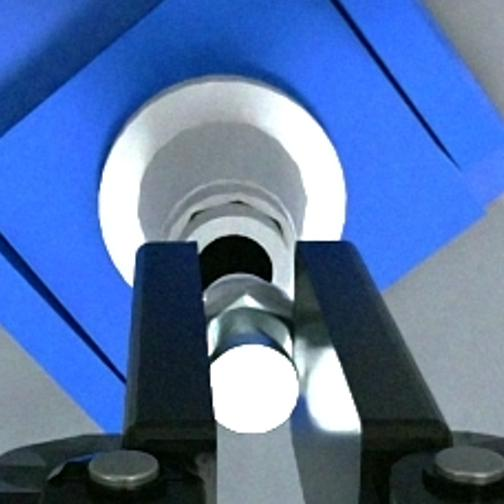

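Call:
move(
  target=[0.00178,-0.00308,-0.02139,0,0,0,-1,0,-1,0,0,0,0,0,0,1,1,1],
  speed=0.04,
)

Call:
move(
  target=[0.00123,-0.00213,-0.01481,0,0,0,-1,0,-1,0,0,0,0,0,0,1,1,1],
  speed=0.003,
  stop_force=4,
)

Scene clock: 973.97 s.
left_arm: end_effector_position=(+0.3817, -0.0265, +0.1523) position_measured=214 object_status=2 end_effector_quat_wxyz=(+0.081, +0.761, +0.643, -0.015) end_effector_velocity=(-0.001, +0.001, +0.000) end_effector_angular_velocity=(+0.004, +0.002, -0.001) | right_arm: end_effector_position=(+0.6524, -0.5508, +0.3506) position_measured=3 object_status=3 end_effector_quat_wxyz=(-0.004, +0.829, +0.410, +0.381)
Joint positions: left_arm=[-1.039 -1.502 1.877 -2.11 -1.567 -5.622] | right_arm=[-0.852 -1.646 1.742 -1.898 -0.818 1.453]
Joint velocities: left_arm=[-0.001 0 -0.002 0.005 0 0] | right_arm=[within noise]
Joint torques (N m): left_arm=[13.12 -38.11 -31.13 -0.67 -1.82 1.08] | right_arm=[-0.33 -22.89 -27.3 -2.99 3.46 -2.38]
Wrist force (N): left_arm=[-4.3 0.0 -0.5] | right_arm=[-0.3 0.0 0.0]
Wrist torque (N m): left_arm=[-0.11 0.95 0.09] | right_arm=[-0.01 0.08 0.04]
Wrist force, peak (N): left_arm=[-4.8 0.1 -0.2] | right_arm=[0.0 0.6 -0.6]
Wrist depth (mm): cam_left_wrist=[234 239 242 247 253 258 263 / 253 255 262 258 264 277 283 / 269 275 276 237 249 301 308 / 287 297 302 144 312 328 339 / - 313 90 89 - 93 362 / - 64 - - - 78 - / - - - - - - -] | cam_right_wrist=[- - - - 1108 948 840 / - - - - 1227 1072 - / - - 530 - - 677 - / - 139 - - - 593 132 / - - - - - 590 - / - - 435 - - 545 - / - 413 - - - - -]
Hand target: left_arm +0.3817, -0.0265, +0.1525; +0.081, +0.761, +0.643, -0.015 | right_arm +0.6524, -0.5508, +0.3506; -0.004, +0.829, +0.410, +0.381
Off the commanded pose: left_arm 0.000 m, 0 deg | right_arm 0.000 m, 0 deg.
move: done

Scene clock: 975.30 s.
left_arm: end_effector_position=(+0.3819, -0.0268, +0.1502) position_measured=214 object_status=2 end_effector_quat_wxyz=(+0.081, +0.761, +0.643, -0.015) | right_arm: end_effector_position=(+0.6524, -0.5508, +0.3506) position_measured=3 object_status=3 end_effector_quat_wxyz=(-0.004, +0.829, +0.410, +0.381)
Joint positions: left_arm=[-1.039 -1.499 1.879 -2.116 -1.567 -5.622] | right_arm=[-0.852 -1.646 1.742 -1.898 -0.818 1.453]
Joint torques (N m): left_arm=[11.97 -31.55 -26.63 -0.9 -1.96 1.2] | right_arm=[-0.56 -23.06 -27.63 -2.88 3.44 -2.4]
Wrist force (N): left_arm=[-0.1 -0.5 -9.1] | right_arm=[0.0 0.2 -0.1]
Wrist torque (N m): left_arm=[-0.04 0.96 0.09] | right_arm=[0.03 0.03 0.04]
Wrist force, peak (N): left_arm=[0.0 -0.7 -9.6] | right_arm=[0.4 0.0 -0.5]
Wrist depth (mm): cam_left_wrist=[233 238 239 250 251 256 260 / 250 254 259 256 266 274 287 / 267 273 274 235 246 305 307 / 291 296 301 144 311 324 336 / 315 310 90 89 - 93 358 / - 64 - - - 78 - / - - - - - - -] | cam_right_wrist=[542 - 630 679 1108 952 837 / - - - - 1639 1043 - / - - 552 - - - - / - 138 - - - - 132 / - - 466 - - - - / - - - - - - - / - - - - 482 494 -]
Hand target: left_arm +0.3819, -0.0268, +0.1503; +0.081, +0.761, +0.643, -0.015 (not the last commanded pose) | right_arm +0.6524, -0.5508, +0.3506; -0.004, +0.829, +0.410, +0.381
Off the commanded pose: left_arm 0.007 m, 0 deg | right_arm 0.000 m, 0 deg.
move: contact (left_arm)

Call:
move(
  target=[
    [-0.00007,0.000118,0.000823,0,0,0,-1,0,-1,0,0,0,0,0,0,1,1,1],
    [0.000146,0.001338,0.000664,0,0,0,-1,0,-1,0,0,0,0,0,0,1,1,1],
  ],
  speed=0.01,
)

Call:
move(
  target=[0.00055,-0.00095,-0.00658,0,0,0,-1,0,-1,0,0,0,0,0,0,1,1,1],
  speed=0.003,
  stop_force=4,
)

Scene clock: 996.67 s.
left_arm: end_effector_position=(+0.3820, -0.0260, +0.1507) position_measured=214 object_status=2 end_effector_quat_wxyz=(+0.081, +0.761, +0.643, -0.015) | right_arm: end_effector_position=(+0.6524, -0.5508, +0.3506) position_measured=3 object_status=3 end_effector_quat_wxyz=(-0.004, +0.829, +0.410, +0.381)
Joint positions: left_arm=[-1.038 -1.501 1.88 -2.115 -1.567 -5.621] | right_arm=[-0.852 -1.646 1.742 -1.898 -0.818 1.453]
Joint torques (N m): left_arm=[12.26 -35.58 -18.09 -5.3 -1.84 0.92] | right_arm=[-0.16 -23.17 -27.78 -2.98 3.43 -2.32]
Wrist force (N): left_arm=[-4.6 -0.2 -0.1] | right_arm=[0.0 0.3 -0.1]
Wrist torque (N m): left_arm=[-0.15 1.01 0.04] | right_arm=[0.04 0.03 0.04]
Wrist force, peak (N): left_arm=[-0.4 -0.7 -9.7] | right_arm=[-0.1 -0.2 -0.7]
Wrist depth (mm): cam_left_wrist=[234 238 242 246 252 256 263 / 249 253 260 256 266 276 285 / 266 280 275 235 243 293 308 / 290 298 301 144 310 - 334 / 316 311 90 89 - 93 81 / - 64 - - - 78 - / - - - - - - -] | cam_right_wrist=[- - - - 1103 960 840 / - - - - 1240 1098 - / - - - - - - 1326 / - 139 - 535 - - 132 / - - - - - - - / - 418 460 - - - - / - 402 430 - - - 544]
Hand target: left_arm +0.3820, -0.0260, +0.1507; +0.081, +0.761, +0.643, -0.015 | right_arm +0.6524, -0.5508, +0.3506; -0.004, +0.829, +0.410, +0.381
Off the commanded pose: left_arm 0.000 m, 0 deg | right_arm 0.000 m, 0 deg.
move: done

Scene clock: 997.70 s.
left_arm: end_effector_position=(+0.3821, -0.0262, +0.1494) position_measured=214 object_status=2 end_effector_quat_wxyz=(+0.081, +0.761, +0.643, -0.015) | right_arm: end_effector_position=(+0.6524, -0.5508, +0.3506) position_measured=3 object_status=3 end_effector_quat_wxyz=(-0.004, +0.829, +0.410, +0.381)
Joint positions: left_arm=[-1.038 -1.499 1.882 -2.118 -1.567 -5.621] | right_arm=[-0.852 -1.646 1.742 -1.898 -0.818 1.453]
Joint torques (N m): left_arm=[13.54 -31.38 -24.42 -0.28 -1.33 -0.9] | right_arm=[-0.1 -22.93 -27.13 -2.92 3.44 -2.27]
Wrist force (N): left_arm=[-3.3 -1.7 -10.2] | right_arm=[0.1 0.4 -0.2]
Wrist torque (N m): left_arm=[0.02 0.96 0.03] | right_arm=[0.07 0.02 0.04]
Wrist force, peak (N): left_arm=[-3.3 -1.7 -10.2] | right_arm=[-0.1 0.3 -0.5]
Wrist depth (mm): cam_left_wrist=[233 237 241 246 251 253 259 / 248 253 259 254 266 276 282 / 265 272 273 234 246 297 306 / 289 295 301 144 308 324 335 / 315 311 90 89 - 93 358 / - 64 - - - 78 - / - - - - - - -] | cam_right_wrist=[- 593 - - 1098 956 840 / - - - - 1087 1067 - / 455 480 - - - 735 - / - 138 - - - - 132 / - 440 465 506 568 - - / - 423 - 476 - - - / - - - 453 - - -]
Hand target: left_arm +0.3821, -0.0262, +0.1494; +0.081, +0.761, +0.643, -0.015 (not the last commanded pose) | right_arm +0.6524, -0.5508, +0.3506; -0.004, +0.829, +0.410, +0.381
Off the commanded pose: left_arm 0.003 m, 0 deg | right_arm 0.000 m, 0 deg.
move: contact (left_arm)

Call:
move(
  target=[-0.000363,0.000625,0.000387,0,0,0,-1,0,-1,0,0,0,0,0,0,1,1,1],
  speed=0.01,
)

Call:
move(
  target=[0.00055,-0.00095,-0.00658,0,0,0,-1,0,-1,0,0,0,0,0,0,1,1,1],
  speed=0.003,
  stop_force=4,
)

Scene clock: 1010.57 s.
left_arm: end_effector_position=(+0.3819, -0.0258, +0.1497) position_measured=214 object_status=2 end_effector_quat_wxyz=(+0.081, +0.761, +0.643, -0.015) | right_arm: end_effector_position=(+0.6524, -0.5508, +0.3506) position_measured=3 object_status=3 end_effector_quat_wxyz=(-0.004, +0.829, +0.410, +0.381)
Joint positions: left_arm=[-1.038 -1.5 1.882 -2.118 -1.567 -5.621] | right_arm=[-0.852 -1.646 1.742 -1.898 -0.818 1.453]
Joint torques (N m): left_arm=[5.12 -39 -17.17 -0.8 -1.06 0.23] | right_arm=[0.41 -23.38 -27.21 -3.01 3.41 -2.32]
Wrist force (N): left_arm=[-4.5 -0.1 -0.2] | right_arm=[0.1 0.2 -0.2]
Wrist torque (N m): left_arm=[-0.12 1.00 0.03] | right_arm=[0.03 0.00 0.03]
Wrist force, peak (N): left_arm=[-3.2 -1.9 -10.6] | right_arm=[-0.3 0.4 -0.4]
Wrist depth (mm): cam_left_wrist=[233 237 240 245 251 258 260 / 248 252 258 256 261 274 283 / 267 273 272 235 245 297 306 / 288 296 300 144 310 325 349 / 310 309 90 89 - 93 354 / - 64 - - - 78 - / - - - - - - -] | cam_right_wrist=[- - - - 1119 976 828 / - 544 576 - 1067 1072 1399 / 463 - - 574 625 - 1399 / - 139 501 - - - 132 / - - - - - 552 - / - - 452 514 - - 587 / - - - - - - -]
Hand target: left_arm +0.3819, -0.0258, +0.1497; +0.081, +0.761, +0.643, -0.015 | right_arm +0.6524, -0.5508, +0.3506; -0.004, +0.829, +0.410, +0.381
Off the commanded pose: left_arm 0.000 m, 0 deg | right_arm 0.000 m, 0 deg.
move: done

Scene clock: 1011.47 s.
left_arm: end_effector_position=(+0.3820, -0.0259, +0.1487) position_measured=214 object_status=2 end_effector_quat_wxyz=(+0.081, +0.761, +0.643, -0.015) | right_arm: end_effector_position=(+0.6524, -0.5508, +0.3506) position_measured=3 object_status=3 end_effector_quat_wxyz=(-0.004, +0.829, +0.410, +0.381)
Joint positions: left_arm=[-1.038 -1.499 1.884 -2.12 -1.567 -5.621] | right_arm=[-0.852 -1.646 1.742 -1.898 -0.818 1.453]
Joint torques (N m): left_arm=[2.45 -33.75 -24.05 -0.04 -0.98 -0.19] | right_arm=[0.14 -22.68 -26.91 -2.98 3.56 -2.45]
Wrist force (N): left_arm=[-3.8 -0.8 -10.1] | right_arm=[-0.1 0.1 0.0]
Wrist torque (N m): left_arm=[-0.04 1.00 0.02] | right_arm=[0.02 0.04 0.04]
Wrist force, peak (N): left_arm=[-3.7 -1.3 -10.1] | right_arm=[0.4 0.2 -0.3]
Wrist depth (mm): cam_left_wrist=[232 237 238 244 250 254 259 / 249 251 257 255 260 274 280 / 266 272 272 234 243 301 307 / 288 298 299 144 309 322 331 / 311 310 90 89 - 93 355 / - 64 - - - 78 - / - - - - - - -] | cam_right_wrist=[- 590 - - 1048 956 847 / 497 - 601 646 - 1087 1220 / 460 - - - - - - / - 139 - - - - 132 / - 435 - - 531 574 - / - - 444 504 512 - - / - - 431 - 484 - -]
Hand target: left_arm +0.3820, -0.0260, +0.1488; +0.081, +0.761, +0.643, -0.015 (not the last commanded pose) | right_arm +0.6524, -0.5508, +0.3506; -0.004, +0.829, +0.410, +0.381
Off the commanded pose: left_arm 0.003 m, 0 deg | right_arm 0.000 m, 0 deg.
move: contact (left_arm)

Call:
move(
  target=[-0.000304,0.000437,0.000334,0,0,0,-1,0,-1,0,0,0,0,0,0,1,1,1],
  speed=0.01,
)

Call:
move(
  target=[0.00055,-0.00095,-0.00658,0,0,0,-1,0,-1,0,0,0,0,0,0,1,1,1],
  speed=0.003,
  stop_force=4,
)

Scene clock: 1018.87 s.
left_arm: end_effector_position=(+0.3818, -0.0257, +0.1490) position_measured=214 object_status=2 end_effector_quat_wxyz=(+0.081, +0.761, +0.643, -0.015) | right_arm: end_effector_position=(+0.6524, -0.5508, +0.3506) position_measured=3 object_status=3 end_effector_quat_wxyz=(-0.004, +0.829, +0.410, +0.381)
Joint positions: left_arm=[-1.038 -1.5 1.884 -2.12 -1.567 -5.621] | right_arm=[-0.852 -1.646 1.742 -1.898 -0.818 1.453]
Joint torques (N m): left_arm=[-4.71 -38.69 -17.06 -0.61 -0.73 -1.35] | right_arm=[0.28 -23.34 -26.78 -2.88 3.4 -2.37]
Wrist force (N): left_arm=[-4.7 0.1 -0.5] | right_arm=[0.0 0.2 -0.1]
Wrist torque (N m): left_arm=[-0.13 1.01 0.02] | right_arm=[0.03 0.03 0.04]
Wrist force, peak (N): left_arm=[-3.6 -0.3 -10.6] | right_arm=[-0.2 0.3 -0.5]
Wrist depth (mm): cam_left_wrist=[232 236 239 245 250 254 259 / 246 250 257 255 265 271 281 / 269 273 272 234 245 298 300 / 288 295 300 144 310 325 336 / 312 311 90 89 - 93 357 / - 64 - - - 78 - / - - - - - - -] | cam_right_wrist=[- - - 762 1119 956 837 / 493 520 - - 1038 1072 - / 463 - - - - - - / - 138 - - 584 - 132 / - - - - - - - / - - - - - 552 566 / - - - - - - 588]
Hand target: left_arm +0.3818, -0.0257, +0.1490; +0.081, +0.761, +0.643, -0.015 | right_arm +0.6524, -0.5508, +0.3506; -0.004, +0.829, +0.410, +0.381
Off the commanded pose: left_arm 0.000 m, 0 deg | right_arm 0.000 m, 0 deg.
move: done

Scene clock: 1020.07 s.
left_arm: end_effector_position=(+0.3818, -0.0257, +0.1487) position_measured=214 object_status=2 end_effector_quat_wxyz=(+0.081, +0.761, +0.643, -0.015) | right_arm: end_effector_position=(+0.6524, -0.5508, +0.3506) position_measured=3 object_status=3 end_effector_quat_wxyz=(-0.004, +0.829, +0.410, +0.381)
Joint positions: left_arm=[-1.038 -1.5 1.885 -2.121 -1.567 -5.621] | right_arm=[-0.852 -1.646 1.742 -1.898 -0.818 1.453]
Joint torques (N m): left_arm=[-4.4 -34.9 -25.45 0.98 -0.45 -1.3] | right_arm=[0.32 -23.75 -27.2 -2.94 3.46 -2.33]
Wrist force (N): left_arm=[-5.7 2.7 -10.0] | right_arm=[0.2 0.0 -0.3]
Wrist torque (N m): left_arm=[-0.15 0.99 0.02] | right_arm=[-0.01 -0.01 0.03]
Wrist force, peak (N): left_arm=[-5.7 2.2 -13.3] | right_arm=[0.1 0.4 -0.4]
Wrist depth (mm): cam_left_wrist=[233 236 237 244 250 255 259 / 248 251 258 255 265 274 280 / 264 270 272 234 243 305 305 / - 293 299 144 309 322 334 / 315 - 90 89 - 93 358 / - 64 - - - 78 - / - - - - - - -] | cam_right_wrist=[- - - 661 1125 944 831 / - - - - 1136 1072 1311 / - - - - - 1582 1434 / - 138 - - - - 132 / - 437 475 - - 562 - / - 429 - - - 549 - / - - - - 482 548 -]
Hand target: left_arm +0.3818, -0.0257, +0.1487; +0.081, +0.761, +0.643, -0.015 (not the last commanded pose) | right_arm +0.6524, -0.5508, +0.3506; -0.004, +0.829, +0.410, +0.381
Off the commanded pose: left_arm 0.004 m, 0 deg | right_arm 0.000 m, 0 deg.
move: contact (left_arm)

Call:
move(
  target=[0.0002,-0.00019,0.000382,0,0,0,-1,0,-1,0,0,0,0,0,0,1,1,1],
  speed=0.01,
)

Call:
move(
  target=[0.00055,-0.00095,-0.00658,0,0,0,-1,0,-1,0,0,0,0,0,0,1,1,1],
  speed=0.003,
  stop_force=4,
)

Scene clock: 1025.60 s.
left_arm: end_effector_position=(+0.3819, -0.0259, +0.1490) position_measured=214 object_status=2 end_effector_quat_wxyz=(+0.081, +0.761, +0.643, -0.015) | right_arm: end_effector_position=(+0.6524, -0.5508, +0.3506) position_measured=3 object_status=3 end_effector_quat_wxyz=(-0.004, +0.829, +0.410, +0.381)
Joint positions: left_arm=[-1.038 -1.5 1.884 -2.12 -1.567 -5.621] | right_arm=[-0.852 -1.646 1.742 -1.898 -0.818 1.453]
Joint torques (N m): left_arm=[12.57 -15.15 -30.09 -0.92 -1.01 1.25] | right_arm=[0.34 -23.43 -26.91 -2.99 3.43 -2.31]
Wrist force (N): left_arm=[-4.3 0.3 -0.6] | right_arm=[0.0 0.2 0.0]
Wrist torque (N m): left_arm=[-0.03 0.98 0.04] | right_arm=[0.01 0.01 0.04]
Wrist force, peak (N): left_arm=[-5.8 2.6 -10.1] | right_arm=[0.1 0.5 -0.5]
Wrist depth (mm): cam_left_wrist=[232 237 238 244 250 255 261 / 247 251 258 255 263 273 281 / 265 270 271 234 245 300 307 / 289 300 299 144 308 323 335 / 316 309 90 89 - 93 356 / - 64 - - - 78 - / - - - - - - -] | cam_right_wrist=[- 561 - - 1103 964 840 / - - - - 1490 1098 1425 / 453 493 546 - - - - / - 138 505 - - - 133 / - - 474 - 561 - - / - 423 - - - 544 - / - - - - - 534 552]
Hand target: left_arm +0.3819, -0.0258, +0.1489; +0.081, +0.761, +0.643, -0.015 | right_arm +0.6524, -0.5508, +0.3506; -0.004, +0.829, +0.410, +0.381
Off the commanded pose: left_arm 0.000 m, 0 deg | right_arm 0.000 m, 0 deg.
move: done

Scene clock: 1026.83 s.
left_arm: end_effector_position=(+0.3819, -0.0259, +0.1488) position_measured=214 object_status=2 end_effector_quat_wxyz=(+0.081, +0.761, +0.643, -0.015) | right_arm: end_effector_position=(+0.6524, -0.5508, +0.3506) position_measured=3 object_status=3 end_effector_quat_wxyz=(-0.004, +0.829, +0.410, +0.381)
Joint positions: left_arm=[-1.038 -1.5 1.884 -2.12 -1.567 -5.621] | right_arm=[-0.852 -1.646 1.742 -1.898 -0.818 1.453]
Joint torques (N m): left_arm=[8.07 -36.79 -26.89 0.35 -1.26 0.98] | right_arm=[0.12 -23.72 -26.83 -3.03 3.46 -2.36]
Wrist force (N): left_arm=[-4.9 1.2 -7.0] | right_arm=[-0.1 0.2 -0.5]
Wrist torque (N m): left_arm=[-0.12 1.01 0.02] | right_arm=[0.03 0.05 0.04]
Wrist force, peak (N): left_arm=[-4.9 1.1 -9.4] | right_arm=[-0.1 0.2 -0.5]
Wrist depth (mm): cam_left_wrist=[236 236 239 245 251 255 259 / 249 253 258 255 265 275 280 / 266 271 272 234 244 296 305 / 288 294 306 144 310 322 336 / 313 310 90 89 - 93 355 / - 64 - - - 78 - / - - - - - - -] | cam_right_wrist=[- - - - 1136 956 834 / - - - - 1015 1119 1254 / - 516 - 521 - 1550 1500 / - 139 - 534 - - 132 / - - 475 491 - - - / - - - - - - - / - - - 456 489 - -]
Hand target: left_arm +0.3819, -0.0259, +0.1488; +0.081, +0.761, +0.643, -0.015 (not the last commanded pose) | right_arm +0.6524, -0.5508, +0.3506; -0.004, +0.829, +0.410, +0.381
Off the commanded pose: left_arm 0.004 m, 0 deg | right_arm 0.000 m, 0 deg.
move: contact (left_arm)

Call:
move(
  target=[
    [0.000957,-0.000131,0.000098,0.01367,-0.02367,-0.1645,-1,0,-1,0,0,0,0,0,0,1,1,1],
    [0.001715,-0.00072,0.000246,0.02733,-0.04733,-0.329,-1,0,-1,0,0,0,0,0,0,1,1,1],
  ],
  speed=0.3,
  blend=0.001,
)

Scene clock: 1065.77 s.
left_arm: end_effector_position=(+0.3830, -0.0263, +0.1489) position_measured=214 object_status=2 end_effector_quat_wxyz=(+0.077, +0.981, +0.176, +0.027) | right_arm: end_effector_position=(+0.6524, -0.5508, +0.3506) position_measured=3 object_status=3 end_effector_quat_wxyz=(-0.004, +0.829, +0.410, +0.381)
Joint positions: left_arm=[-1.037 -1.497 1.88 -2.118 -1.567 -4.572] | right_arm=[-0.852 -1.646 1.742 -1.898 -0.818 1.453]
Joint torques (N m): left_arm=[11.7 -15.65 -26.74 0.13 -1.53 1.24] | right_arm=[1.34 -23.53 -26.68 -3.02 3.45 -2.36]
Wrist force (N): left_arm=[-4.3 2.9 -2.1] | right_arm=[0.0 0.3 -0.2]
Wrist torque (N m): left_arm=[-0.03 0.76 0.09] | right_arm=[0.05 0.04 0.04]
Wrist force, peak (N): left_arm=[-4.8 1.1 -7.2] | right_arm=[-0.1 0.3 -0.8]
Wrist depth (mm): cam_left_wrist=[236 241 249 256 268 271 284 / 246 252 261 232 275 287 300 / 258 263 272 234 292 306 316 / 271 279 287 144 300 321 336 / 284 288 90 89 - 93 352 / - 64 - - - 78 - / - - - - - - -] | cam_right_wrist=[- - - - 1141 964 843 / 503 499 - - 1326 1052 - / - 519 539 581 637 - - / - 138 - - 579 - 132 / - 440 - - - - - / - - 443 - - - - / - 399 413 451 - 503 -]
Hand target: left_arm +0.3830, -0.0263, +0.1489; +0.077, +0.981, +0.176, +0.027 | right_arm +0.6524, -0.5508, +0.3506; -0.004, +0.829, +0.410, +0.381
Off the commanded pose: left_arm 0.000 m, 0 deg | right_arm 0.000 m, 0 deg.
move: done

Call:
move(
  target=[0.00055,-0.00095,-0.00658,0,0,0,-1,0,-1,0,0,0,0,0,0,1,1,1],
  speed=0.003,
  stop_force=4,
)

Scene clock: 1070.93 s.
left_arm: end_effector_position=(+0.3830, -0.0263, +0.1488) position_measured=214 object_status=2 end_effector_quat_wxyz=(+0.077, +0.981, +0.176, +0.027) | right_arm: end_effector_position=(+0.6524, -0.5508, +0.3506) position_measured=3 object_status=3 end_effector_quat_wxyz=(-0.004, +0.829, +0.410, +0.381)
Joint positions: left_arm=[-1.037 -1.496 1.88 -2.118 -1.567 -4.572] | right_arm=[-0.852 -1.646 1.742 -1.898 -0.818 1.453]
Joint torques (N m): left_arm=[-3.25 -34.07 -24.19 0.91 -0.77 1.57] | right_arm=[0.69 -23.83 -26.91 -3.04 3.4 -2.46]
Wrist force (N): left_arm=[-5.3 2.4 -11.6] | right_arm=[0.1 0.4 -0.1]
Wrist torque (N m): left_arm=[-0.14 0.79 0.05] | right_arm=[0.07 0.01 0.03]
Wrist force, peak (N): left_arm=[-5.3 1.8 -14.1] | right_arm=[-0.4 0.6 -0.2]
Wrist depth (mm): cam_left_wrist=[235 241 250 256 265 273 282 / 246 251 260 259 272 289 299 / 258 265 272 234 290 304 317 / 271 279 287 144 301 323 335 / 285 - 90 89 - 93 352 / - 64 - - - 78 - / - - - - - - -] | cam_right_wrist=[- - - - 1103 940 847 / 483 498 556 - 1220 1038 - / - - - - - - - / - 138 - 552 - - 132 / - - 462 512 - - - / - - 433 458 - - 574 / - 400 424 453 492 509 557]
Hand target: left_arm +0.3830, -0.0263, +0.1488; +0.077, +0.981, +0.176, +0.027 (not the last commanded pose) | right_arm +0.6524, -0.5508, +0.3506; -0.004, +0.829, +0.410, +0.381
Off the commanded pose: left_arm 0.004 m, 0 deg | right_arm 0.000 m, 0 deg.
move: contact (left_arm)

Call:
move(
  target=[
    [0.000355,-0.00089,0.000158,0.01367,-0.02367,-0.1645,-1,0,-1,0,0,0,0,0,0,1,1,1],
    [0.000212,-0.001842,0.000284,0.02733,-0.04733,-0.329,-1,0,-1,0,0,0,0,0,0,1,1,1],
  ],
  speed=0.3,
  blend=0.001,
)

Scene clock: 1077.93 s.
left_arm: end_effector_position=(+0.3831, -0.0275, +0.1490) position_measured=214 object_status=2 end_effector_quat_wxyz=(+0.052, +0.938, -0.338, +0.062) | right_arm: end_effector_position=(+0.6524, -0.5508, +0.3506) position_measured=3 object_status=3 end_effector_quat_wxyz=(-0.004, +0.829, +0.410, +0.381)
Joint positions: left_arm=[-1.039 -1.494 1.877 -2.117 -1.566 -3.526] | right_arm=[-0.852 -1.646 1.742 -1.898 -0.818 1.453]
Joint torques (N m): left_arm=[16.66 -12.15 -24.55 -0.1 0.41 1.26] | right_arm=[0.46 -23.87 -27.37 -2.99 3.46 -2.39]
Wrist force (N): left_arm=[-4.7 6.2 -6.7] | right_arm=[0.2 0.3 -0.3]
Wrist torque (N m): left_arm=[-0.27 0.61 0.10] | right_arm=[0.06 -0.02 0.04]
Wrist force, peak (N): left_arm=[-7.3 9.6 -7.3] | right_arm=[0.3 0.6 -0.3]
Wrist depth (mm): cam_left_wrist=[260 263 265 265 269 272 275 / 269 271 272 271 278 282 285 / 277 280 281 234 244 291 294 / 286 284 288 144 250 300 304 / 294 295 90 89 - 93 312 / - 64 - - - 78 - / - - - - - - -] | cam_right_wrist=[- 561 605 667 1119 940 825 / - 582 578 - 1195 1103 - / - - 542 578 - - - / - 139 - - - 620 135 / - 431 - - - - - / - 433 - - - - - / - 395 - - - - -]
Hand target: left_arm +0.3831, -0.0274, +0.1489; +0.052, +0.938, -0.338, +0.062 | right_arm +0.6524, -0.5508, +0.3506; -0.004, +0.829, +0.410, +0.381
Off the commanded pose: left_arm 0.000 m, 0 deg | right_arm 0.000 m, 0 deg.
move: done

Call:
move(
  target=[
    [-0.0007618,-0.0008257,-0.0000282,0.01367,-0.02367,-0.1645,-1,0,-1,0,0,0,0,0,0,1,1,1],
    [-0.0016391,-0.001096,-0.0001465,0.02733,-0.04733,-0.329,-1,0,-1,0,0,0,0,0,0,1,1,1],
  ],
  speed=0.3,
  blend=0.001,
)

Scene clock: 1098.57 s.
left_arm: end_effector_position=(+0.3821, -0.0281, +0.1489) position_measured=214 object_status=2 end_effector_quat_wxyz=(-0.014, -0.643, +0.762, -0.081) | right_arm: end_effector_position=(+0.6524, -0.5508, +0.3506) position_measured=3 object_status=3 end_effector_quat_wxyz=(-0.004, +0.829, +0.410, +0.381)
Joint positions: left_arm=[-1.042 -1.496 1.879 -2.118 -1.564 -2.481] | right_arm=[-0.852 -1.646 1.742 -1.898 -0.818 1.453]
Joint torques (N m): left_arm=[15.85 -26.2 -26.17 -5.56 -0.35 1.13] | right_arm=[0.91 -23.85 -26.62 -3.11 3.49 -2.41]
Wrist force (N): left_arm=[-1.8 3.5 -2.8] | right_arm=[-0.1 0.2 -0.1]
Wrist torque (N m): left_arm=[-0.37 0.69 0.12] | right_arm=[0.03 0.05 0.04]
Wrist force, peak (N): left_arm=[-3.9 9.7 -15.9] | right_arm=[-0.4 0.4 -0.3]
Wrist depth (mm): cam_left_wrist=[287 281 274 265 261 255 249 / 299 291 277 273 267 263 256 / 312 302 294 234 244 272 270 / 324 315 305 144 283 282 277 / 335 326 90 89 - 93 282 / - 64 - - - 78 - / - - - - - - -] | cam_right_wrist=[- - - - 1103 960 828 / 494 - - - 1114 1072 - / 465 - - - - - - / - 139 - - - - 132 / - - - - 541 - - / - - - - - - - / - - - - - - -]
Hand target: left_arm +0.3821, -0.0281, +0.1489; -0.014, -0.643, +0.762, -0.081 | right_arm +0.6524, -0.5508, +0.3506; -0.004, +0.829, +0.410, +0.381
Off the commanded pose: left_arm 0.000 m, 0 deg | right_arm 0.000 m, 0 deg.
move: done

Call:
move(
  target=[
    [-0.0012909,0.0002069,-0.0003065,0.01367,-0.02367,-0.1645,-1,0,-1,0,0,0,0,0,0,1,1,1],
    [-0.0018687,0.0010147,-0.0006409,0.02733,-0.04733,-0.329,-1,0,-1,0,0,0,0,0,0,1,1,1],
  ],
  speed=0.3,
  blend=0.001,
)

Scene clock: 1117.63 s.
left_arm: end_effector_position=(+0.3809, -0.0275, +0.1485) position_measured=214 object_status=2 end_effector_quat_wxyz=(+0.029, -0.175, +0.981, -0.078) | right_arm: end_effector_position=(+0.6524, -0.5508, +0.3506) position_measured=3 object_status=3 end_effector_quat_wxyz=(-0.004, +0.829, +0.410, +0.381) end_effector_velocity=(-0.001, +0.000, +0.002) end_effector_angular_velocity=(-0.004, -0.002, -0.001)
Joint positions: left_arm=[-1.043 -1.499 1.884 -2.122 -1.564 -1.435] | right_arm=[-0.852 -1.646 1.742 -1.898 -0.818 1.453]
Joint velocities: left_arm=[within noise] | right_arm=[0 -0.005 0 0 -0.001 0]
Joint torques (N m): left_arm=[14.42 -31.53 -26.59 -4.94 -0.82 1.23] | right_arm=[1.23 -23.76 -26.49 -3.04 3.45 -2.38]
Wrist force (N): left_arm=[-3.4 -1.2 3.6] | right_arm=[0.0 0.3 -0.2]
Wrist torque (N m): left_arm=[-0.18 0.84 0.17] | right_arm=[0.04 0.03 0.04]
Wrist force, peak (N): left_arm=[2.2 9.4 -8.9] | right_arm=[0.0 0.6 -0.3]
Wrist depth (mm): cam_left_wrist=[284 274 264 254 244 238 232 / 301 290 277 256 255 253 242 / 328 313 299 230 268 265 258 / 346 328 308 144 282 282 272 / 393 - 90 89 - 93 284 / - 64 - - - 78 - / - - - - - - -] | cam_right_wrist=[- - 601 665 1141 964 825 / - - - - 1177 1098 - / - - 532 - - - - / - 138 - - - - 132 / - - 467 - - - - / - 404 441 - - - - / - 417 - - - - 560]
Hand target: left_arm +0.3810, -0.0275, +0.1485; +0.029, -0.175, +0.981, -0.078 | right_arm +0.6524, -0.5508, +0.3506; -0.004, +0.829, +0.410, +0.381
Off the commanded pose: left_arm 0.000 m, 0 deg | right_arm 0.000 m, 0 deg.
move: done

Call:
move(
  target=[
    [-0.0000591,0.0009655,-0.0005267,0.01367,-0.02367,-0.1645,-1,0,-1,0,0,0,0,0,0,1,1,1],
    [0.0003967,0.0018641,-0.0008656,0.02733,-0.04733,-0.329,-1,0,-1,0,0,0,0,0,0,1,1,1],
    [0.0012613,0.0024269,-0.0011217,0.041,-0.071,-0.4935,-1,0,-1,0,0,0,0,0,0,1,1,1],
    [0.0023086,0.002494,-0.0012907,0.05467,-0.09467,-0.658,-1,0,-1,0,0,0,0,0,0,1,1,1],
  ],
  speed=0.4,
  blend=0.001,
)

Scene clock: 1142.57 s.
left_arm: end_effector_position=(+0.3824, -0.0260, +0.1477) position_measured=214 object_status=2 end_effector_quat_wxyz=(+0.081, +0.762, +0.642, -0.015) | right_arm: end_effector_position=(+0.6524, -0.5508, +0.3506) position_measured=3 object_status=3 end_effector_quat_wxyz=(-0.004, +0.829, +0.410, +0.381)
Joint positions: left_arm=[-1.038 -1.498 1.885 -2.123 -1.567 0.666] | right_arm=[-0.852 -1.646 1.742 -1.898 -0.818 1.453]
Joint torques (N m): left_arm=[7.68 -17.16 -28.43 -1.07 0.07 1.53] | right_arm=[1.24 -24.27 -26.52 -3.04 3.47 -2.33]
Wrist force (N): left_arm=[-2.9 -2.0 -2.5] | right_arm=[-0.2 0.3 -0.3]
Wrist torque (N m): left_arm=[-0.06 0.93 0.16] | right_arm=[0.05 0.08 0.03]
Wrist force, peak (N): left_arm=[-3.7 -1.3 4.2] | right_arm=[0.1 0.5 -0.4]
Wrist depth (mm): cam_left_wrist=[231 235 237 243 250 255 258 / 237 251 256 254 264 265 279 / 264 270 271 233 238 295 303 / 286 293 297 144 307 320 331 / 313 307 90 89 - 93 357 / - 64 - - - 78 - / - - - - - - -] | cam_right_wrist=[- - 610 - 1130 940 831 / - 553 - - 1141 1087 - / - - - - - - - / - 138 - - - - 132 / - - - 502 536 - - / - - - 493 - - - / - - - - - - -]
Hand target: left_arm +0.3824, -0.0260, +0.1477; +0.081, +0.762, +0.642, -0.015 | right_arm +0.6524, -0.5508, +0.3506; -0.004, +0.829, +0.410, +0.381
Off the commanded pose: left_arm 0.000 m, 0 deg | right_arm 0.000 m, 0 deg.
move: done

Call:
move(
  target=[
    [0.0009545,-0.0004561,-0.000101,0.01367,-0.02367,-0.1645,-1,0,-1,0,0,0,0,0,0,1,1,1],
    [0.0015659,-0.0013221,-0.0001711,0.02733,-0.04733,-0.329,-1,0,-1,0,0,0,0,0,0,1,1,1],
    [0.0016757,-0.0023755,-0.000256,0.041,-0.071,-0.4935,-1,0,-1,0,0,0,0,0,0,1,1,1],
    [0.0012597,-0.0033431,-0.0003971,0.05467,-0.09467,-0.658,-1,0,-1,0,0,0,0,0,0,1,1,1],
    [0.0004349,-0.0039749,-0.000621,0.06833,-0.11833,-0.8225,-1,0,-1,0,0,0,0,0,0,1,1,1],
    [-0.0005726,-0.004111,-0.000932,0.082,-0.142,-0.987,-1,0,-1,0,0,0,0,0,0,1,1,1],
  ],
  speed=0.4,
  blend=0.001,
)

Scene clock: 1155.97 s.
left_arm: end_effector_position=(+0.3820, -0.0285, +0.1472) position_measured=214 object_status=2 end_effector_quat_wxyz=(-0.014, -0.641, +0.763, -0.081) | right_arm: end_effector_position=(+0.6524, -0.5508, +0.3506) position_measured=3 object_status=3 end_effector_quat_wxyz=(-0.004, +0.829, +0.410, +0.381)
Joint positions: left_arm=[-1.042 -1.494 1.882 -2.123 -1.564 3.805] | right_arm=[-0.852 -1.646 1.742 -1.898 -0.818 1.453]
Joint torques (N m): left_arm=[13.7 -19.34 -28.21 -4.66 -1.49 1.41] | right_arm=[1.61 -24.21 -26.69 -3.29 3.51 -2.41]
Wrist force (N): left_arm=[-2.9 0.4 1.2] | right_arm=[0.1 0.6 0.2]
Wrist torque (N m): left_arm=[-0.21 0.67 0.13] | right_arm=[0.12 0.02 0.03]
Wrist force, peak (N): left_arm=[-3.4 3.6 -4.0] | right_arm=[0.1 0.5 -0.5]
Wrist depth (mm): cam_left_wrist=[274 279 271 265 258 253 249 / 295 288 282 271 266 261 256 / 312 300 291 231 242 271 264 / 322 315 303 145 144 280 274 / 336 324 90 89 - 93 279 / - 64 - - - 78 - / - - - - - - -] | cam_right_wrist=[- - 620 780 1108 940 847 / - - 590 - 689 1052 1289 / - - 526 - 639 - - / - 148 489 530 581 607 132 / - - - - - - - / - 423 - - 517 - - / - - - 431 479 512 544]
Hand target: left_arm +0.3820, -0.0285, +0.1471; -0.014, -0.641, +0.763, -0.081 | right_arm +0.6524, -0.5508, +0.3506; -0.004, +0.829, +0.410, +0.381
Off the commanded pose: left_arm 0.000 m, 0 deg | right_arm 0.000 m, 0 deg.
move: done

Call:
move(
  target=[
    [0,0,0,0,0,0,-0.3,0,-0.6,0,0,0,0,0,0,1,1,1],
    [0.00033,0.002,-0.00025,-0.041,0.071,0.4935,-0.3,0,-0.6,0,0,0,0,0,0,1,1,1],
    [0.00033,0.002,-0.00025,-0.082,0.142,0.987,-0.3,0,-0.6,0,0,0,0,0,0,1,1,1],
    [0.00033,0.002,-0.00025,0.041,-0.071,-0.4935,-0.3,0,-0.6,0,0,0,0,0,0,1,1,1],
    [0.00033,0.002,-0.00025,0,0,0,-0.3,0,-0.6,0,0,0,0,0,0,1,1,1],
    [0.00033,0.002,-0.00025,-0.041,0.071,0.4935,-0.3,0,-0.6,0,0,0,0,0,0,1,1,1],
    [0.00033,0.002,-0.00025,-0.082,0.142,0.987,-0.3,0,-0.6,0,0,0,0,0,0,1,1,1],
  ],
  speed=0.9,
  blend=[0,0.02,0.02,0.02,0.02,0.02,0],
  cameras=["cam_left_wrist"],
)

Call:
zoom_image(
  camera="cam_left_wrist",
  region=[286, 150, 446, 310],
)

Scene clock: 1175.77 s.
left_arm: end_effector_position=(+0.3823, -0.0272, +0.1470) position_measured=167 object_status=3 end_effector_quat_wxyz=(+0.081, +0.762, +0.642, -0.015) | right_arm: end_effector_position=(+0.6524, -0.5508, +0.3506) position_measured=3 object_status=3 end_effector_quat_wxyz=(-0.004, +0.829, +0.410, +0.381)
Joint positions: left_arm=[-1.039 -1.495 1.884 -2.125 -1.567 -5.618] | right_arm=[-0.852 -1.646 1.742 -1.898 -0.818 1.453]
Joint torques (N m): left_arm=[-9.66 -38.68 -17.94 -0.87 -0.28 -1.57] | right_arm=[1.66 -24.85 -26.43 -3.13 3.51 -2.41]
Wrist force (N): left_arm=[-4.0 -0.2 -0.6] | right_arm=[-0.2 0.1 -0.4]
Wrist torque (N m): left_arm=[-0.14 0.88 0.03] | right_arm=[0.01 0.07 0.04]
Wrist force, peak (N): left_arm=[-4.7 -0.6 -0.7] | right_arm=[0.1 0.6 -0.5]
Wrist depth (mm): cam_left_wrist=[231 234 237 242 247 251 258 / 246 248 255 252 259 274 276 / - 271 270 227 239 298 307 / 289 289 290 174 143 321 329 / 305 80 89 328 123 82 93 / - - - 376 - - 72 / - - - - - - -] | cam_right_wrist=[- - - 675 1141 956 819 / - 532 569 599 1136 1082 - / - - 530 569 - 1651 - / - 138 - - - - 131 / - 447 450 - 541 - - / - 421 427 - - - - / - - - 446 - - -]
Hand target: left_arm +0.3822, -0.0273, +0.1470; +0.081, +0.762, +0.642, -0.015 | right_arm +0.6524, -0.5508, +0.3506; -0.004, +0.829, +0.410, +0.381
Off the commanded pose: left_arm 0.000 m, 0 deg | right_arm 0.000 m, 0 deg.
move: done
Images, in order (width x height): cam_left_wrist 672x504.

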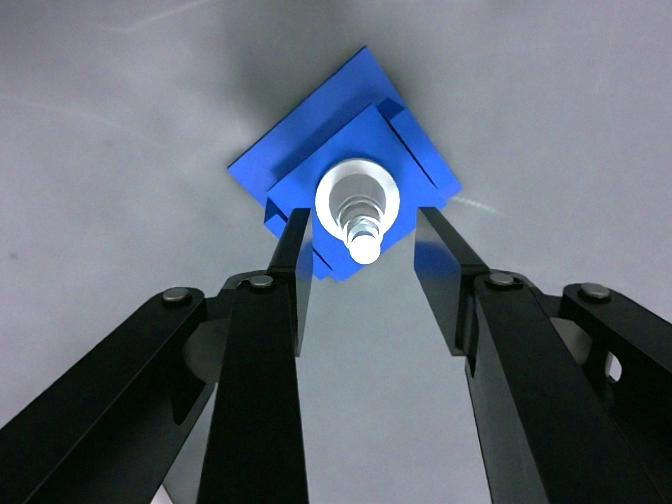

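Scaled by 3.150 from the camera's 672x504 image, which has a finer 960x720 frame.

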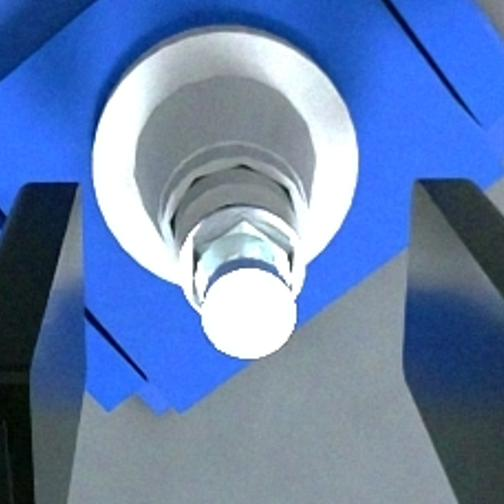

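Call:
execute_actions(
  actions=[
    [[0,0,0,0,0,0,-1,0,-1,0,0,0,0,0,0,1,1,1]],
    [[0,0,0,0,0,0,-1,0,-1,0,0,0,0,0,0,1,1,1]],
    [[0,0,0,0,0,0,-1,0,-1,0,0,0,0,0,0,1,1,1]],
  ],
)

Call:
move(
  target=[
    [0.00006,-0.0001035,-0.00072,0.041,-0.071,-0.4935,-1,0,-1,0,0,0,0,0,0,1,1,1],
    [0.00012,-0.000207,-0.00144,0.082,-0.142,-0.987,-1,0,-1,0,0,0,0,0,0,1,1,1],
  ],
  speed=0.5,
  blend=0.02,
)

Scene clock: 1183.47 s.
left_arm: end_effector_position=(+0.3822, -0.0273, +0.1470) position_measured=214 object_status=2 end_effector_quat_wxyz=(+0.081, +0.762, +0.642, -0.015) | right_arm: end_effector_position=(+0.6524, -0.5508, +0.3506) position_measured=3 object_status=3 end_effector_quat_wxyz=(-0.004, +0.829, +0.410, +0.381)
Joint positions: left_arm=[-1.039 -1.495 1.884 -2.125 -1.567 -5.618] | right_arm=[-0.852 -1.646 1.742 -1.898 -0.818 1.453]
Joint torques (N m): left_arm=[0.07 -24.98 -24.35 -1.73 -0.36 -0.9] | right_arm=[2.23 -24.5 -26.59 -3.19 3.51 -2.39]
Wrist force (N): left_arm=[-3.4 -3.5 -6.0] | right_arm=[0.1 0.1 -0.2]
Wrist torque (N m): left_arm=[-0.01 0.94 0.07] | right_arm=[0.02 0.00 0.04]
Wrist force, peak (N): left_arm=[-3.2 -3.5 -6.3] | right_arm=[0.3 0.3 -0.6]
Wrist depth (mm): cam_left_wrist=[230 235 238 242 247 252 258 / 246 250 255 252 263 272 279 / 263 270 271 230 243 294 304 / 286 293 295 144 246 320 334 / 310 307 90 89 - 93 355 / - 64 - - - 78 - / - - - - - - -] | cam_right_wrist=[- - 605 644 1108 972 834 / 511 - - - 1334 1052 - / - - 521 - - 657 1434 / 441 138 - - - - 133 / - 413 493 - - - - / - 416 432 - - - - / - 397 - 437 - - 518]
Hand target: left_arm +0.3822, -0.0273, +0.1470; +0.081, +0.762, +0.642, -0.015 | right_arm +0.6524, -0.5508, +0.3506; -0.004, +0.829, +0.410, +0.381
Off the commanded pose: left_arm 0.000 m, 0 deg | right_arm 0.000 m, 0 deg.

Scene clock: 1187.20 s.
left_arm: end_effector_position=(+0.3823, -0.0274, +0.1462) position_measured=214 object_status=2 end_effector_quat_wxyz=(-0.014, -0.641, +0.763, -0.081) | right_arm: end_effector_position=(+0.6524, -0.5508, +0.3506) position_measured=3 object_status=3 end_effector_quat_wxyz=(-0.004, +0.829, +0.410, +0.381)
Joint positions: left_arm=[-1.041 -1.494 1.885 -2.126 -1.564 -2.477] | right_arm=[-0.852 -1.646 1.742 -1.898 -0.818 1.453]
Joint torques (N m): left_arm=[15.07 -14.04 -30.75 -4.02 -0.47 1.38] | right_arm=[2.18 -24.78 -26.9 -3.23 3.52 -2.37]
Wrist force (N): left_arm=[-4.2 2.9 -3.5] | right_arm=[-0.1 0.3 -0.4]
Wrist torque (N m): left_arm=[-0.35 0.64 0.13] | right_arm=[0.05 0.05 0.03]
Wrist force, peak (N): left_arm=[-6.1 7.6 -11.2] | right_arm=[0.0 0.4 -0.6]
Wrist depth (mm): cam_left_wrist=[284 281 271 264 258 252 245 / 295 288 279 270 266 261 255 / 308 301 292 229 239 271 264 / 322 311 302 144 277 275 273 / 330 - 90 89 - 93 281 / - - - - - 78 - / - - - - - - -] | cam_right_wrist=[536 - 605 - 1103 956 825 / - - 548 610 1183 1087 - / - - - - - 644 - / - 138 486 - - - 132 / - 440 475 - 544 568 - / - - 448 498 491 - - / - 395 - - - - -]
Hand target: left_arm +0.3823, -0.0274, +0.1461; -0.014, -0.641, +0.763, -0.081 | right_arm +0.6524, -0.5508, +0.3506; -0.004, +0.829, +0.410, +0.381
Off the commanded pose: left_arm 0.000 m, 0 deg | right_arm 0.000 m, 0 deg.
move: done

Call:
move(
  target=[
    [-0.000073,-0.0000835,-0.00073,0.041,-0.071,-0.4935,-1,0,-1,0,0,0,0,0,0,1,1,1],
    [-0.000013,-0.000187,-0.00145,0.082,-0.142,-0.987,-1,0,-1,0,0,0,0,0,0,1,1,1],
    [0.000047,-0.0002905,-0.00217,-0.041,0.071,0.4935,-1,0,-1,0,0,0,0,0,0,1,1,1],
    [0.000107,-0.000394,-0.00289,0,0,0,-1,0,-1,0,0,0,0,0,0,1,1,1],
    [0.000167,-0.0004975,-0.00361,0.041,-0.071,-0.4935,-1,0,-1,0,0,0,0,0,0,1,1,1],
    [0.000187,-0.000532,-0.00385,0.05467,-0.09467,-0.658,-1,0,-1,0,0,0,0,0,0,1,1,1],
  ],
  speed=0.55,
  blend=0.02,
)

Scene clock: 1207.03 s.
left_arm: end_effector_position=(+0.3824, -0.0277, +0.1438) position_measured=214 object_status=2 end_effector_quat_wxyz=(+0.063, +0.340, +0.937, -0.053) | right_arm: end_effector_position=(+0.6524, -0.5508, +0.3506) position_measured=3 object_status=3 end_effector_quat_wxyz=(-0.004, +0.829, +0.410, +0.381)
Joint positions: left_arm=[-1.04 -1.492 1.89 -2.135 -1.566 5.902] | right_arm=[-0.852 -1.646 1.742 -1.898 -0.818 1.453]
Joint torques (N m): left_arm=[6.33 -14.43 -29.84 -1.02 0.71 1.4] | right_arm=[2.45 -25.23 -26.09 -3.39 3.43 -2.4]
Wrist force (N): left_arm=[-2.3 -0.4 -3.5] | right_arm=[0.1 0.2 -0.2]
Wrist torque (N m): left_arm=[-0.28 0.95 0.17] | right_arm=[0.04 0.02 0.04]
Wrist force, peak (N): left_arm=[-1.3 8.0 -13.0] | right_arm=[0.3 0.5 -0.7]
Wrist depth (mm): cam_left_wrist=[246 245 242 240 236 234 231 / 267 267 262 248 251 252 248 / 297 295 280 224 240 272 269 / 326 313 301 144 243 294 293 / 358 339 90 89 - 93 312 / - - - - - 78 - / - - - - - - -] | cam_right_wrist=[- - - 671 1119 948 828 / - - 568 - 1275 1098 - / - - - - - - - / - 138 - 527 - 599 132 / - 440 464 492 - 599 - / - - 455 - - - - / - - - - - - -]
Hand target: left_arm +0.3824, -0.0277, +0.1438; +0.063, +0.341, +0.937, -0.053 | right_arm +0.6524, -0.5508, +0.3506; -0.004, +0.829, +0.410, +0.381
Off the commanded pose: left_arm 0.000 m, 0 deg | right_arm 0.000 m, 0 deg.
move: done

Call:
move(
  target=[
    [0,0,0,0,0,0,-0.5,0,-0.6,0,0,0,0,0,0,1,1,1],
    [0,0,0,-0.041,0.071,0.4935,-0.5,0,-0.6,0,0,0,0,0,0,1,1,1],
    [0,0,0,-0.082,0.142,0.987,-0.5,0,-0.6,0,0,0,0,0,0,1,1,1],
    [0,0,0,0.041,-0.071,-0.4935,-0.5,0,-0.6,0,0,0,0,0,0,1,1,1],
    [0,0,0,0,0,0,-0.5,0,-0.6,0,0,0,0,0,0,1,1,1],
    [0,0,0,-0.041,0.071,0.4935,-0.5,0,-0.6,0,0,0,0,0,0,1,1,1],
    [0,0,0,-0.082,0.142,0.987,-0.5,0,-0.6,0,0,0,0,0,0,1,1,1],
    [0,0,0,0.041,-0.071,-0.4935,-0.5,0,-0.6,0,0,0,0,0,0,1,1,1],
    [-0.00008,0.00007,0,0.02733,-0.04733,-0.329,-0.5,0,-0.6,0,0,0,0,0,0,1,1,1],
  ],
  speed=1.1,
  blend=[0,0.02,0.02,0.02,0.02,0.02,0.02,0.02,0],
)

Call:
move(
  target=[
    [0,0,0,0,0,0,-1,0,-1,0,0,0,0,0,0,1,1,1],
    [0.00006,-0.0001035,-0.00072,0.041,-0.071,-0.4935,-1,0,-1,0,0,0,0,0,0,1,1,1],
    [0.00012,-0.000207,-0.00144,0.082,-0.142,-0.987,-1,0,-1,0,0,0,0,0,0,1,1,1],
    [0.00018,-0.0003105,-0.00216,-0.041,0.071,0.4935,-1,0,-1,0,0,0,0,0,0,1,1,1],
    [0.00024,-0.000414,-0.00288,0,0,0,-1,0,-1,0,0,0,0,0,0,1,1,1],
  ],
  speed=0.6,
  blend=[0,0.02,0.02,0.02,0.02],
)

Scene clock: 1233.63 s.
left_arm: end_effector_position=(+0.3824, -0.0276, +0.1438) position_measured=192 object_status=3 end_effector_quat_wxyz=(+0.081, +0.764, +0.640, -0.015) | right_arm: end_effector_position=(+0.6524, -0.5508, +0.3506) position_measured=3 object_status=3 end_effector_quat_wxyz=(-0.004, +0.829, +0.410, +0.381)
Joint positions: left_arm=[-1.039 -1.491 1.889 -2.133 -1.567 -5.615] | right_arm=[-0.852 -1.646 1.742 -1.898 -0.818 1.453]
Joint torques (N m): left_arm=[-8.18 -39.69 -18.51 -0.62 0.08 -1.56] | right_arm=[2.58 -25.2 -26.34 -3.36 3.5 -2.43]
Wrist force (N): left_arm=[-4.1 -0.1 -0.5] | right_arm=[-0.1 0.3 -0.2]
Wrist torque (N m): left_arm=[-0.11 0.90 0.03] | right_arm=[0.04 0.05 0.04]
Wrist force, peak (N): left_arm=[-4.8 -0.2 -0.6] | right_arm=[0.2 0.5 -0.6]
Wrist depth (mm): cam_left_wrist=[224 232 235 239 249 250 256 / 246 247 250 249 261 269 276 / 261 267 267 226 239 290 288 / - 289 292 159 128 319 330 / 308 84 90 333 - 88 345 / - 65 - 364 - - - / - - - 414 - - -] | cam_right_wrist=[- 601 553 675 1108 960 834 / - - 582 617 1247 1072 - / 445 - - 579 - - - / 444 138 - 569 - - 132 / - - - - 569 - - / - 416 445 479 506 552 - / - - 468 - 474 - -]
Hand target: left_arm +0.3824, -0.0277, +0.1438; +0.081, +0.763, +0.641, -0.015 | right_arm +0.6524, -0.5508, +0.3506; -0.004, +0.829, +0.410, +0.381
Off the commanded pose: left_arm 0.000 m, 0 deg | right_arm 0.000 m, 0 deg.
move: done

Scene clock: 1240.43 s.
left_arm: end_effector_position=(+0.3825, -0.0279, +0.1421) position_measured=214 object_status=2 end_effector_quat_wxyz=(+0.081, +0.763, +0.641, -0.015) | right_arm: end_effector_position=(+0.6524, -0.5508, +0.3506) position_measured=3 object_status=3 end_effector_quat_wxyz=(-0.004, +0.829, +0.410, +0.381)
Joint positions: left_arm=[-1.039 -1.489 1.891 -2.138 -1.567 0.668] | right_arm=[-0.852 -1.646 1.742 -1.898 -0.818 1.453]
Joint torques (N m): left_arm=[5.97 -16.09 -26.42 -1.03 0.93 1.56] | right_arm=[3.03 -25.84 -26.24 -3.34 3.45 -2.41]
Wrist force (N): left_arm=[-2.7 -1.7 -5.3] | right_arm=[0.1 0.2 0.0]
Wrist torque (N m): left_arm=[-0.10 0.90 0.16] | right_arm=[0.03 0.00 0.04]
Wrist force, peak (N): left_arm=[-2.3 5.1 -10.7] | right_arm=[-0.2 0.3 -0.8]
Wrist depth (mm): cam_left_wrist=[226 231 233 238 243 248 253 / 241 245 250 247 258 267 274 / 259 264 264 228 237 289 297 / - 288 290 144 299 317 324 / 306 301 90 89 - 93 348 / - - - - - 78 - / - - - - - - -] | cam_right_wrist=[- - 637 - 1153 968 837 / - - 561 - 1136 1043 1247 / - - - 575 - - - / - 138 514 - 591 - 132 / - - - - 535 - - / - 416 - - - - - / - 396 413 435 - - -]
Hand target: left_arm +0.3825, -0.0279, +0.1421; +0.081, +0.763, +0.641, -0.015 | right_arm +0.6524, -0.5508, +0.3506; -0.004, +0.829, +0.410, +0.381
Off the commanded pose: left_arm 0.000 m, 0 deg | right_arm 0.000 m, 0 deg.
move: done

Call:
move(
  target=[
    [0.00006,-0.0001035,-0.0007,0.041,-0.071,-0.4935,-1,0,-1,0,0,0,0,0,0,1,1,1],
    [0.00012,-0.000207,-0.00142,0.082,-0.142,-0.987,-1,0,-1,0,0,0,0,0,0,1,1,1],
    [0.00018,-0.0003105,-0.00214,-0.041,0.071,0.4935,-1,0,-1,0,0,0,0,0,0,1,1,1],
    [0.0002,-0.000345,-0.00238,-0.02733,0.04733,0.329,-1,0,-1,0,0,0,0,0,0,1,1,1],
  ],
  speed=0.6,
  blend=0.02,
)

Call:
move(
  target=[
    [0,0,0,0,0,0,-0.5,0,-0.6,0,0,0,0,0,0,1,1,1],
    [0,0,0,-0.041,0.071,0.4935,-0.5,0,-0.6,0,0,0,0,0,0,1,1,1],
    [0,0,0,-0.082,0.142,0.987,-0.5,0,-0.6,0,0,0,0,0,0,1,1,1],
    [0,0,0,0.041,-0.071,-0.4935,-0.5,0,-0.6,0,0,0,0,0,0,1,1,1],
    [0,0,0,0,0,0,-0.5,0,-0.6,0,0,0,0,0,0,1,1,1],
    [0,0,0,-0.041,0.071,0.4935,-0.5,0,-0.6,0,0,0,0,0,0,1,1,1],
    [0,0,0,-0.082,0.142,0.987,-0.5,0,-0.6,0,0,0,0,0,0,1,1,1],
    [0,0,0,0.041,-0.071,-0.4935,-0.5,0,-0.6,0,0,0,0,0,0,1,1,1],
    [0,0,0,0.02733,-0.04733,-0.329,-0.5,0,-0.6,0,0,0,0,0,0,1,1,1],
  ],
  speed=1.1,
  blend=[0,0.02,0.02,0.02,0.02,0.02,0.02,0.02,0],
)

Call:
move(
  target=[
    [0,0,0,0,0,0,-1,0,-1,0,0,0,0,0,0,1,1,1],
    [0.00006,-0.0001035,-0.00072,0.041,-0.071,-0.4935,-1,0,-1,0,0,0,0,0,0,1,1,1],
    [0.00012,-0.000207,-0.00144,0.082,-0.142,-0.987,-1,0,-1,0,0,0,0,0,0,1,1,1],
    [0.00018,-0.0003105,-0.00216,-0.041,0.071,0.4935,-1,0,-1,0,0,0,0,0,0,1,1,1],
    [0.00024,-0.000414,-0.00288,0,0,0,-1,0,-1,0,0,0,0,0,0,1,1,1],
  ],
  speed=0.6,
  blend=[0,0.02,0.02,0.02,0.02],
)

Scene clock: 1259.57 s.
left_arm: end_effector_position=(+0.3826, -0.0281, +0.1407) position_measured=214 object_status=2 end_effector_quat_wxyz=(+0.063, +0.340, +0.937, -0.053) | right_arm: end_effector_position=(+0.6524, -0.5508, +0.3506) position_measured=3 object_status=3 end_effector_quat_wxyz=(-0.004, +0.829, +0.410, +0.381)
Joint positions: left_arm=[-1.04 -1.487 1.894 -2.143 -1.566 5.902] | right_arm=[-0.852 -1.646 1.742 -1.898 -0.818 1.453]
Joint torques (N m): left_arm=[5.62 -13.64 -28.67 -0.56 0.75 1.3] | right_arm=[3.39 -26.02 -26 -3.36 3.45 -2.41]
Wrist force (N): left_arm=[-2.5 -1.4 -4.6] | right_arm=[-0.1 -0.1 -0.2]
Wrist torque (N m): left_arm=[-0.26 0.96 0.16] | right_arm=[-0.03 0.06 0.04]
Wrist force, peak (N): left_arm=[-2.0 5.3 -9.7] | right_arm=[0.5 -0.3 -0.5]
Wrist depth (mm): cam_left_wrist=[246 243 239 236 234 231 229 / 263 263 259 245 250 252 245 / 289 286 279 220 237 268 265 / 334 314 308 145 240 293 289 / 354 334 90 89 - 93 310 / - - - - - 78 - / - - - - - - -] | cam_right_wrist=[- - - - 1087 956 834 / - - 552 579 1350 1077 - / - - - 581 - 693 - / - 138 - - - - 132 / - - 486 - - - - / - - - 482 508 - - / - - - 465 458 - -]
Hand target: left_arm +0.3826, -0.0281, +0.1407; +0.063, +0.341, +0.937, -0.053 | right_arm +0.6524, -0.5508, +0.3506; -0.004, +0.829, +0.410, +0.381
Off the commanded pose: left_arm 0.000 m, 0 deg | right_arm 0.000 m, 0 deg.
move: done

Scene clock: 1266.13 s.
left_arm: end_effector_position=(+0.3826, -0.0281, +0.1407) position_measured=192 object_status=3 end_effector_quat_wxyz=(+0.081, +0.764, +0.640, -0.015) | right_arm: end_effector_position=(+0.6524, -0.5508, +0.3506) position_measured=3 object_status=3 end_effector_quat_wxyz=(-0.004, +0.829, +0.410, +0.381)
Joint positions: left_arm=[-1.039 -1.487 1.893 -2.142 -1.567 -5.615] | right_arm=[-0.852 -1.646 1.742 -1.898 -0.818 1.453]
Joint torques (N m): left_arm=[-7.75 -39.92 -17.98 -0.57 0.01 -1.56] | right_arm=[3.66 -25.92 -26.04 -3.41 3.44 -2.47]
Wrist force (N): left_arm=[-4.6 -0.2 -0.5] | right_arm=[-0.2 0.0 -0.4]
Wrist torque (N m): left_arm=[-0.14 1.02 0.03] | right_arm=[-0.02 0.08 0.03]
Wrist force, peak (N): left_arm=[-2.7 -1.1 -4.5] | right_arm=[0.2 0.5 -0.6]
Wrist depth (mm): cam_left_wrist=[224 228 232 237 243 249 252 / 240 243 249 247 256 266 273 / 258 262 260 221 236 289 295 / 281 286 293 159 143 304 320 / 302 84 90 331 - 88 341 / - 65 - 361 - - - / - - - 406 - - -] | cam_right_wrist=[- - 552 738 1136 976 850 / 493 - 554 - 1177 1082 1282 / 459 475 - 572 - - 1416 / - 138 - - - 610 132 / - - 464 - - - - / - - 436 - 511 542 - / - 400 - - - 526 -]
Hand target: left_arm +0.3826, -0.0281, +0.1407; +0.081, +0.763, +0.641, -0.015 | right_arm +0.6524, -0.5508, +0.3506; -0.004, +0.829, +0.410, +0.381
Off the commanded pose: left_arm 0.000 m, 0 deg | right_arm 0.000 m, 0 deg.
move: done

Scene clock: 1272.93 s.
left_arm: end_effector_position=(+0.3828, -0.0284, +0.1389) position_measured=214 object_status=2 end_effector_quat_wxyz=(+0.081, +0.763, +0.641, -0.015) | right_arm: end_effector_position=(+0.6524, -0.5508, +0.3506) position_measured=3 object_status=3 end_effector_quat_wxyz=(-0.004, +0.829, +0.410, +0.381)
Joint positions: left_arm=[-1.039 -1.484 1.895 -2.146 -1.567 0.668] | right_arm=[-0.852 -1.646 1.742 -1.898 -0.818 1.453]
Joint torques (N m): left_arm=[6.37 -16.97 -26.94 -1.14 0.74 1.52] | right_arm=[3.58 -26.04 -25.57 -3.43 3.53 -2.38]
Wrist force (N): left_arm=[-3.0 -1.7 -5.1] | right_arm=[0.2 0.0 -0.3]
Wrist torque (N m): left_arm=[-0.10 0.99 0.15] | right_arm=[-0.02 0.00 0.03]
Wrist force, peak (N): left_arm=[-1.4 5.2 -9.7] | right_arm=[0.3 0.2 -0.8]
Wrist depth (mm): cam_left_wrist=[224 227 232 235 240 246 251 / 239 243 248 245 255 264 271 / 258 261 261 224 234 287 292 / 279 283 288 144 144 310 322 / 302 299 90 89 - 93 340 / - - - - - 78 - / - - - - - - -] | cam_right_wrist=[- - 620 - 1103 940 828 / - 531 562 596 1220 1103 1561 / - 498 516 574 - - - / - 138 - - - 620 132 / - 426 - - 542 - - / - 413 460 - - - - / - 406 - - - 536 -]
Hand target: left_arm +0.3828, -0.0284, +0.1389; +0.081, +0.763, +0.641, -0.015 | right_arm +0.6524, -0.5508, +0.3506; -0.004, +0.829, +0.410, +0.381
Off the commanded pose: left_arm 0.000 m, 0 deg | right_arm 0.000 m, 0 deg.
move: done


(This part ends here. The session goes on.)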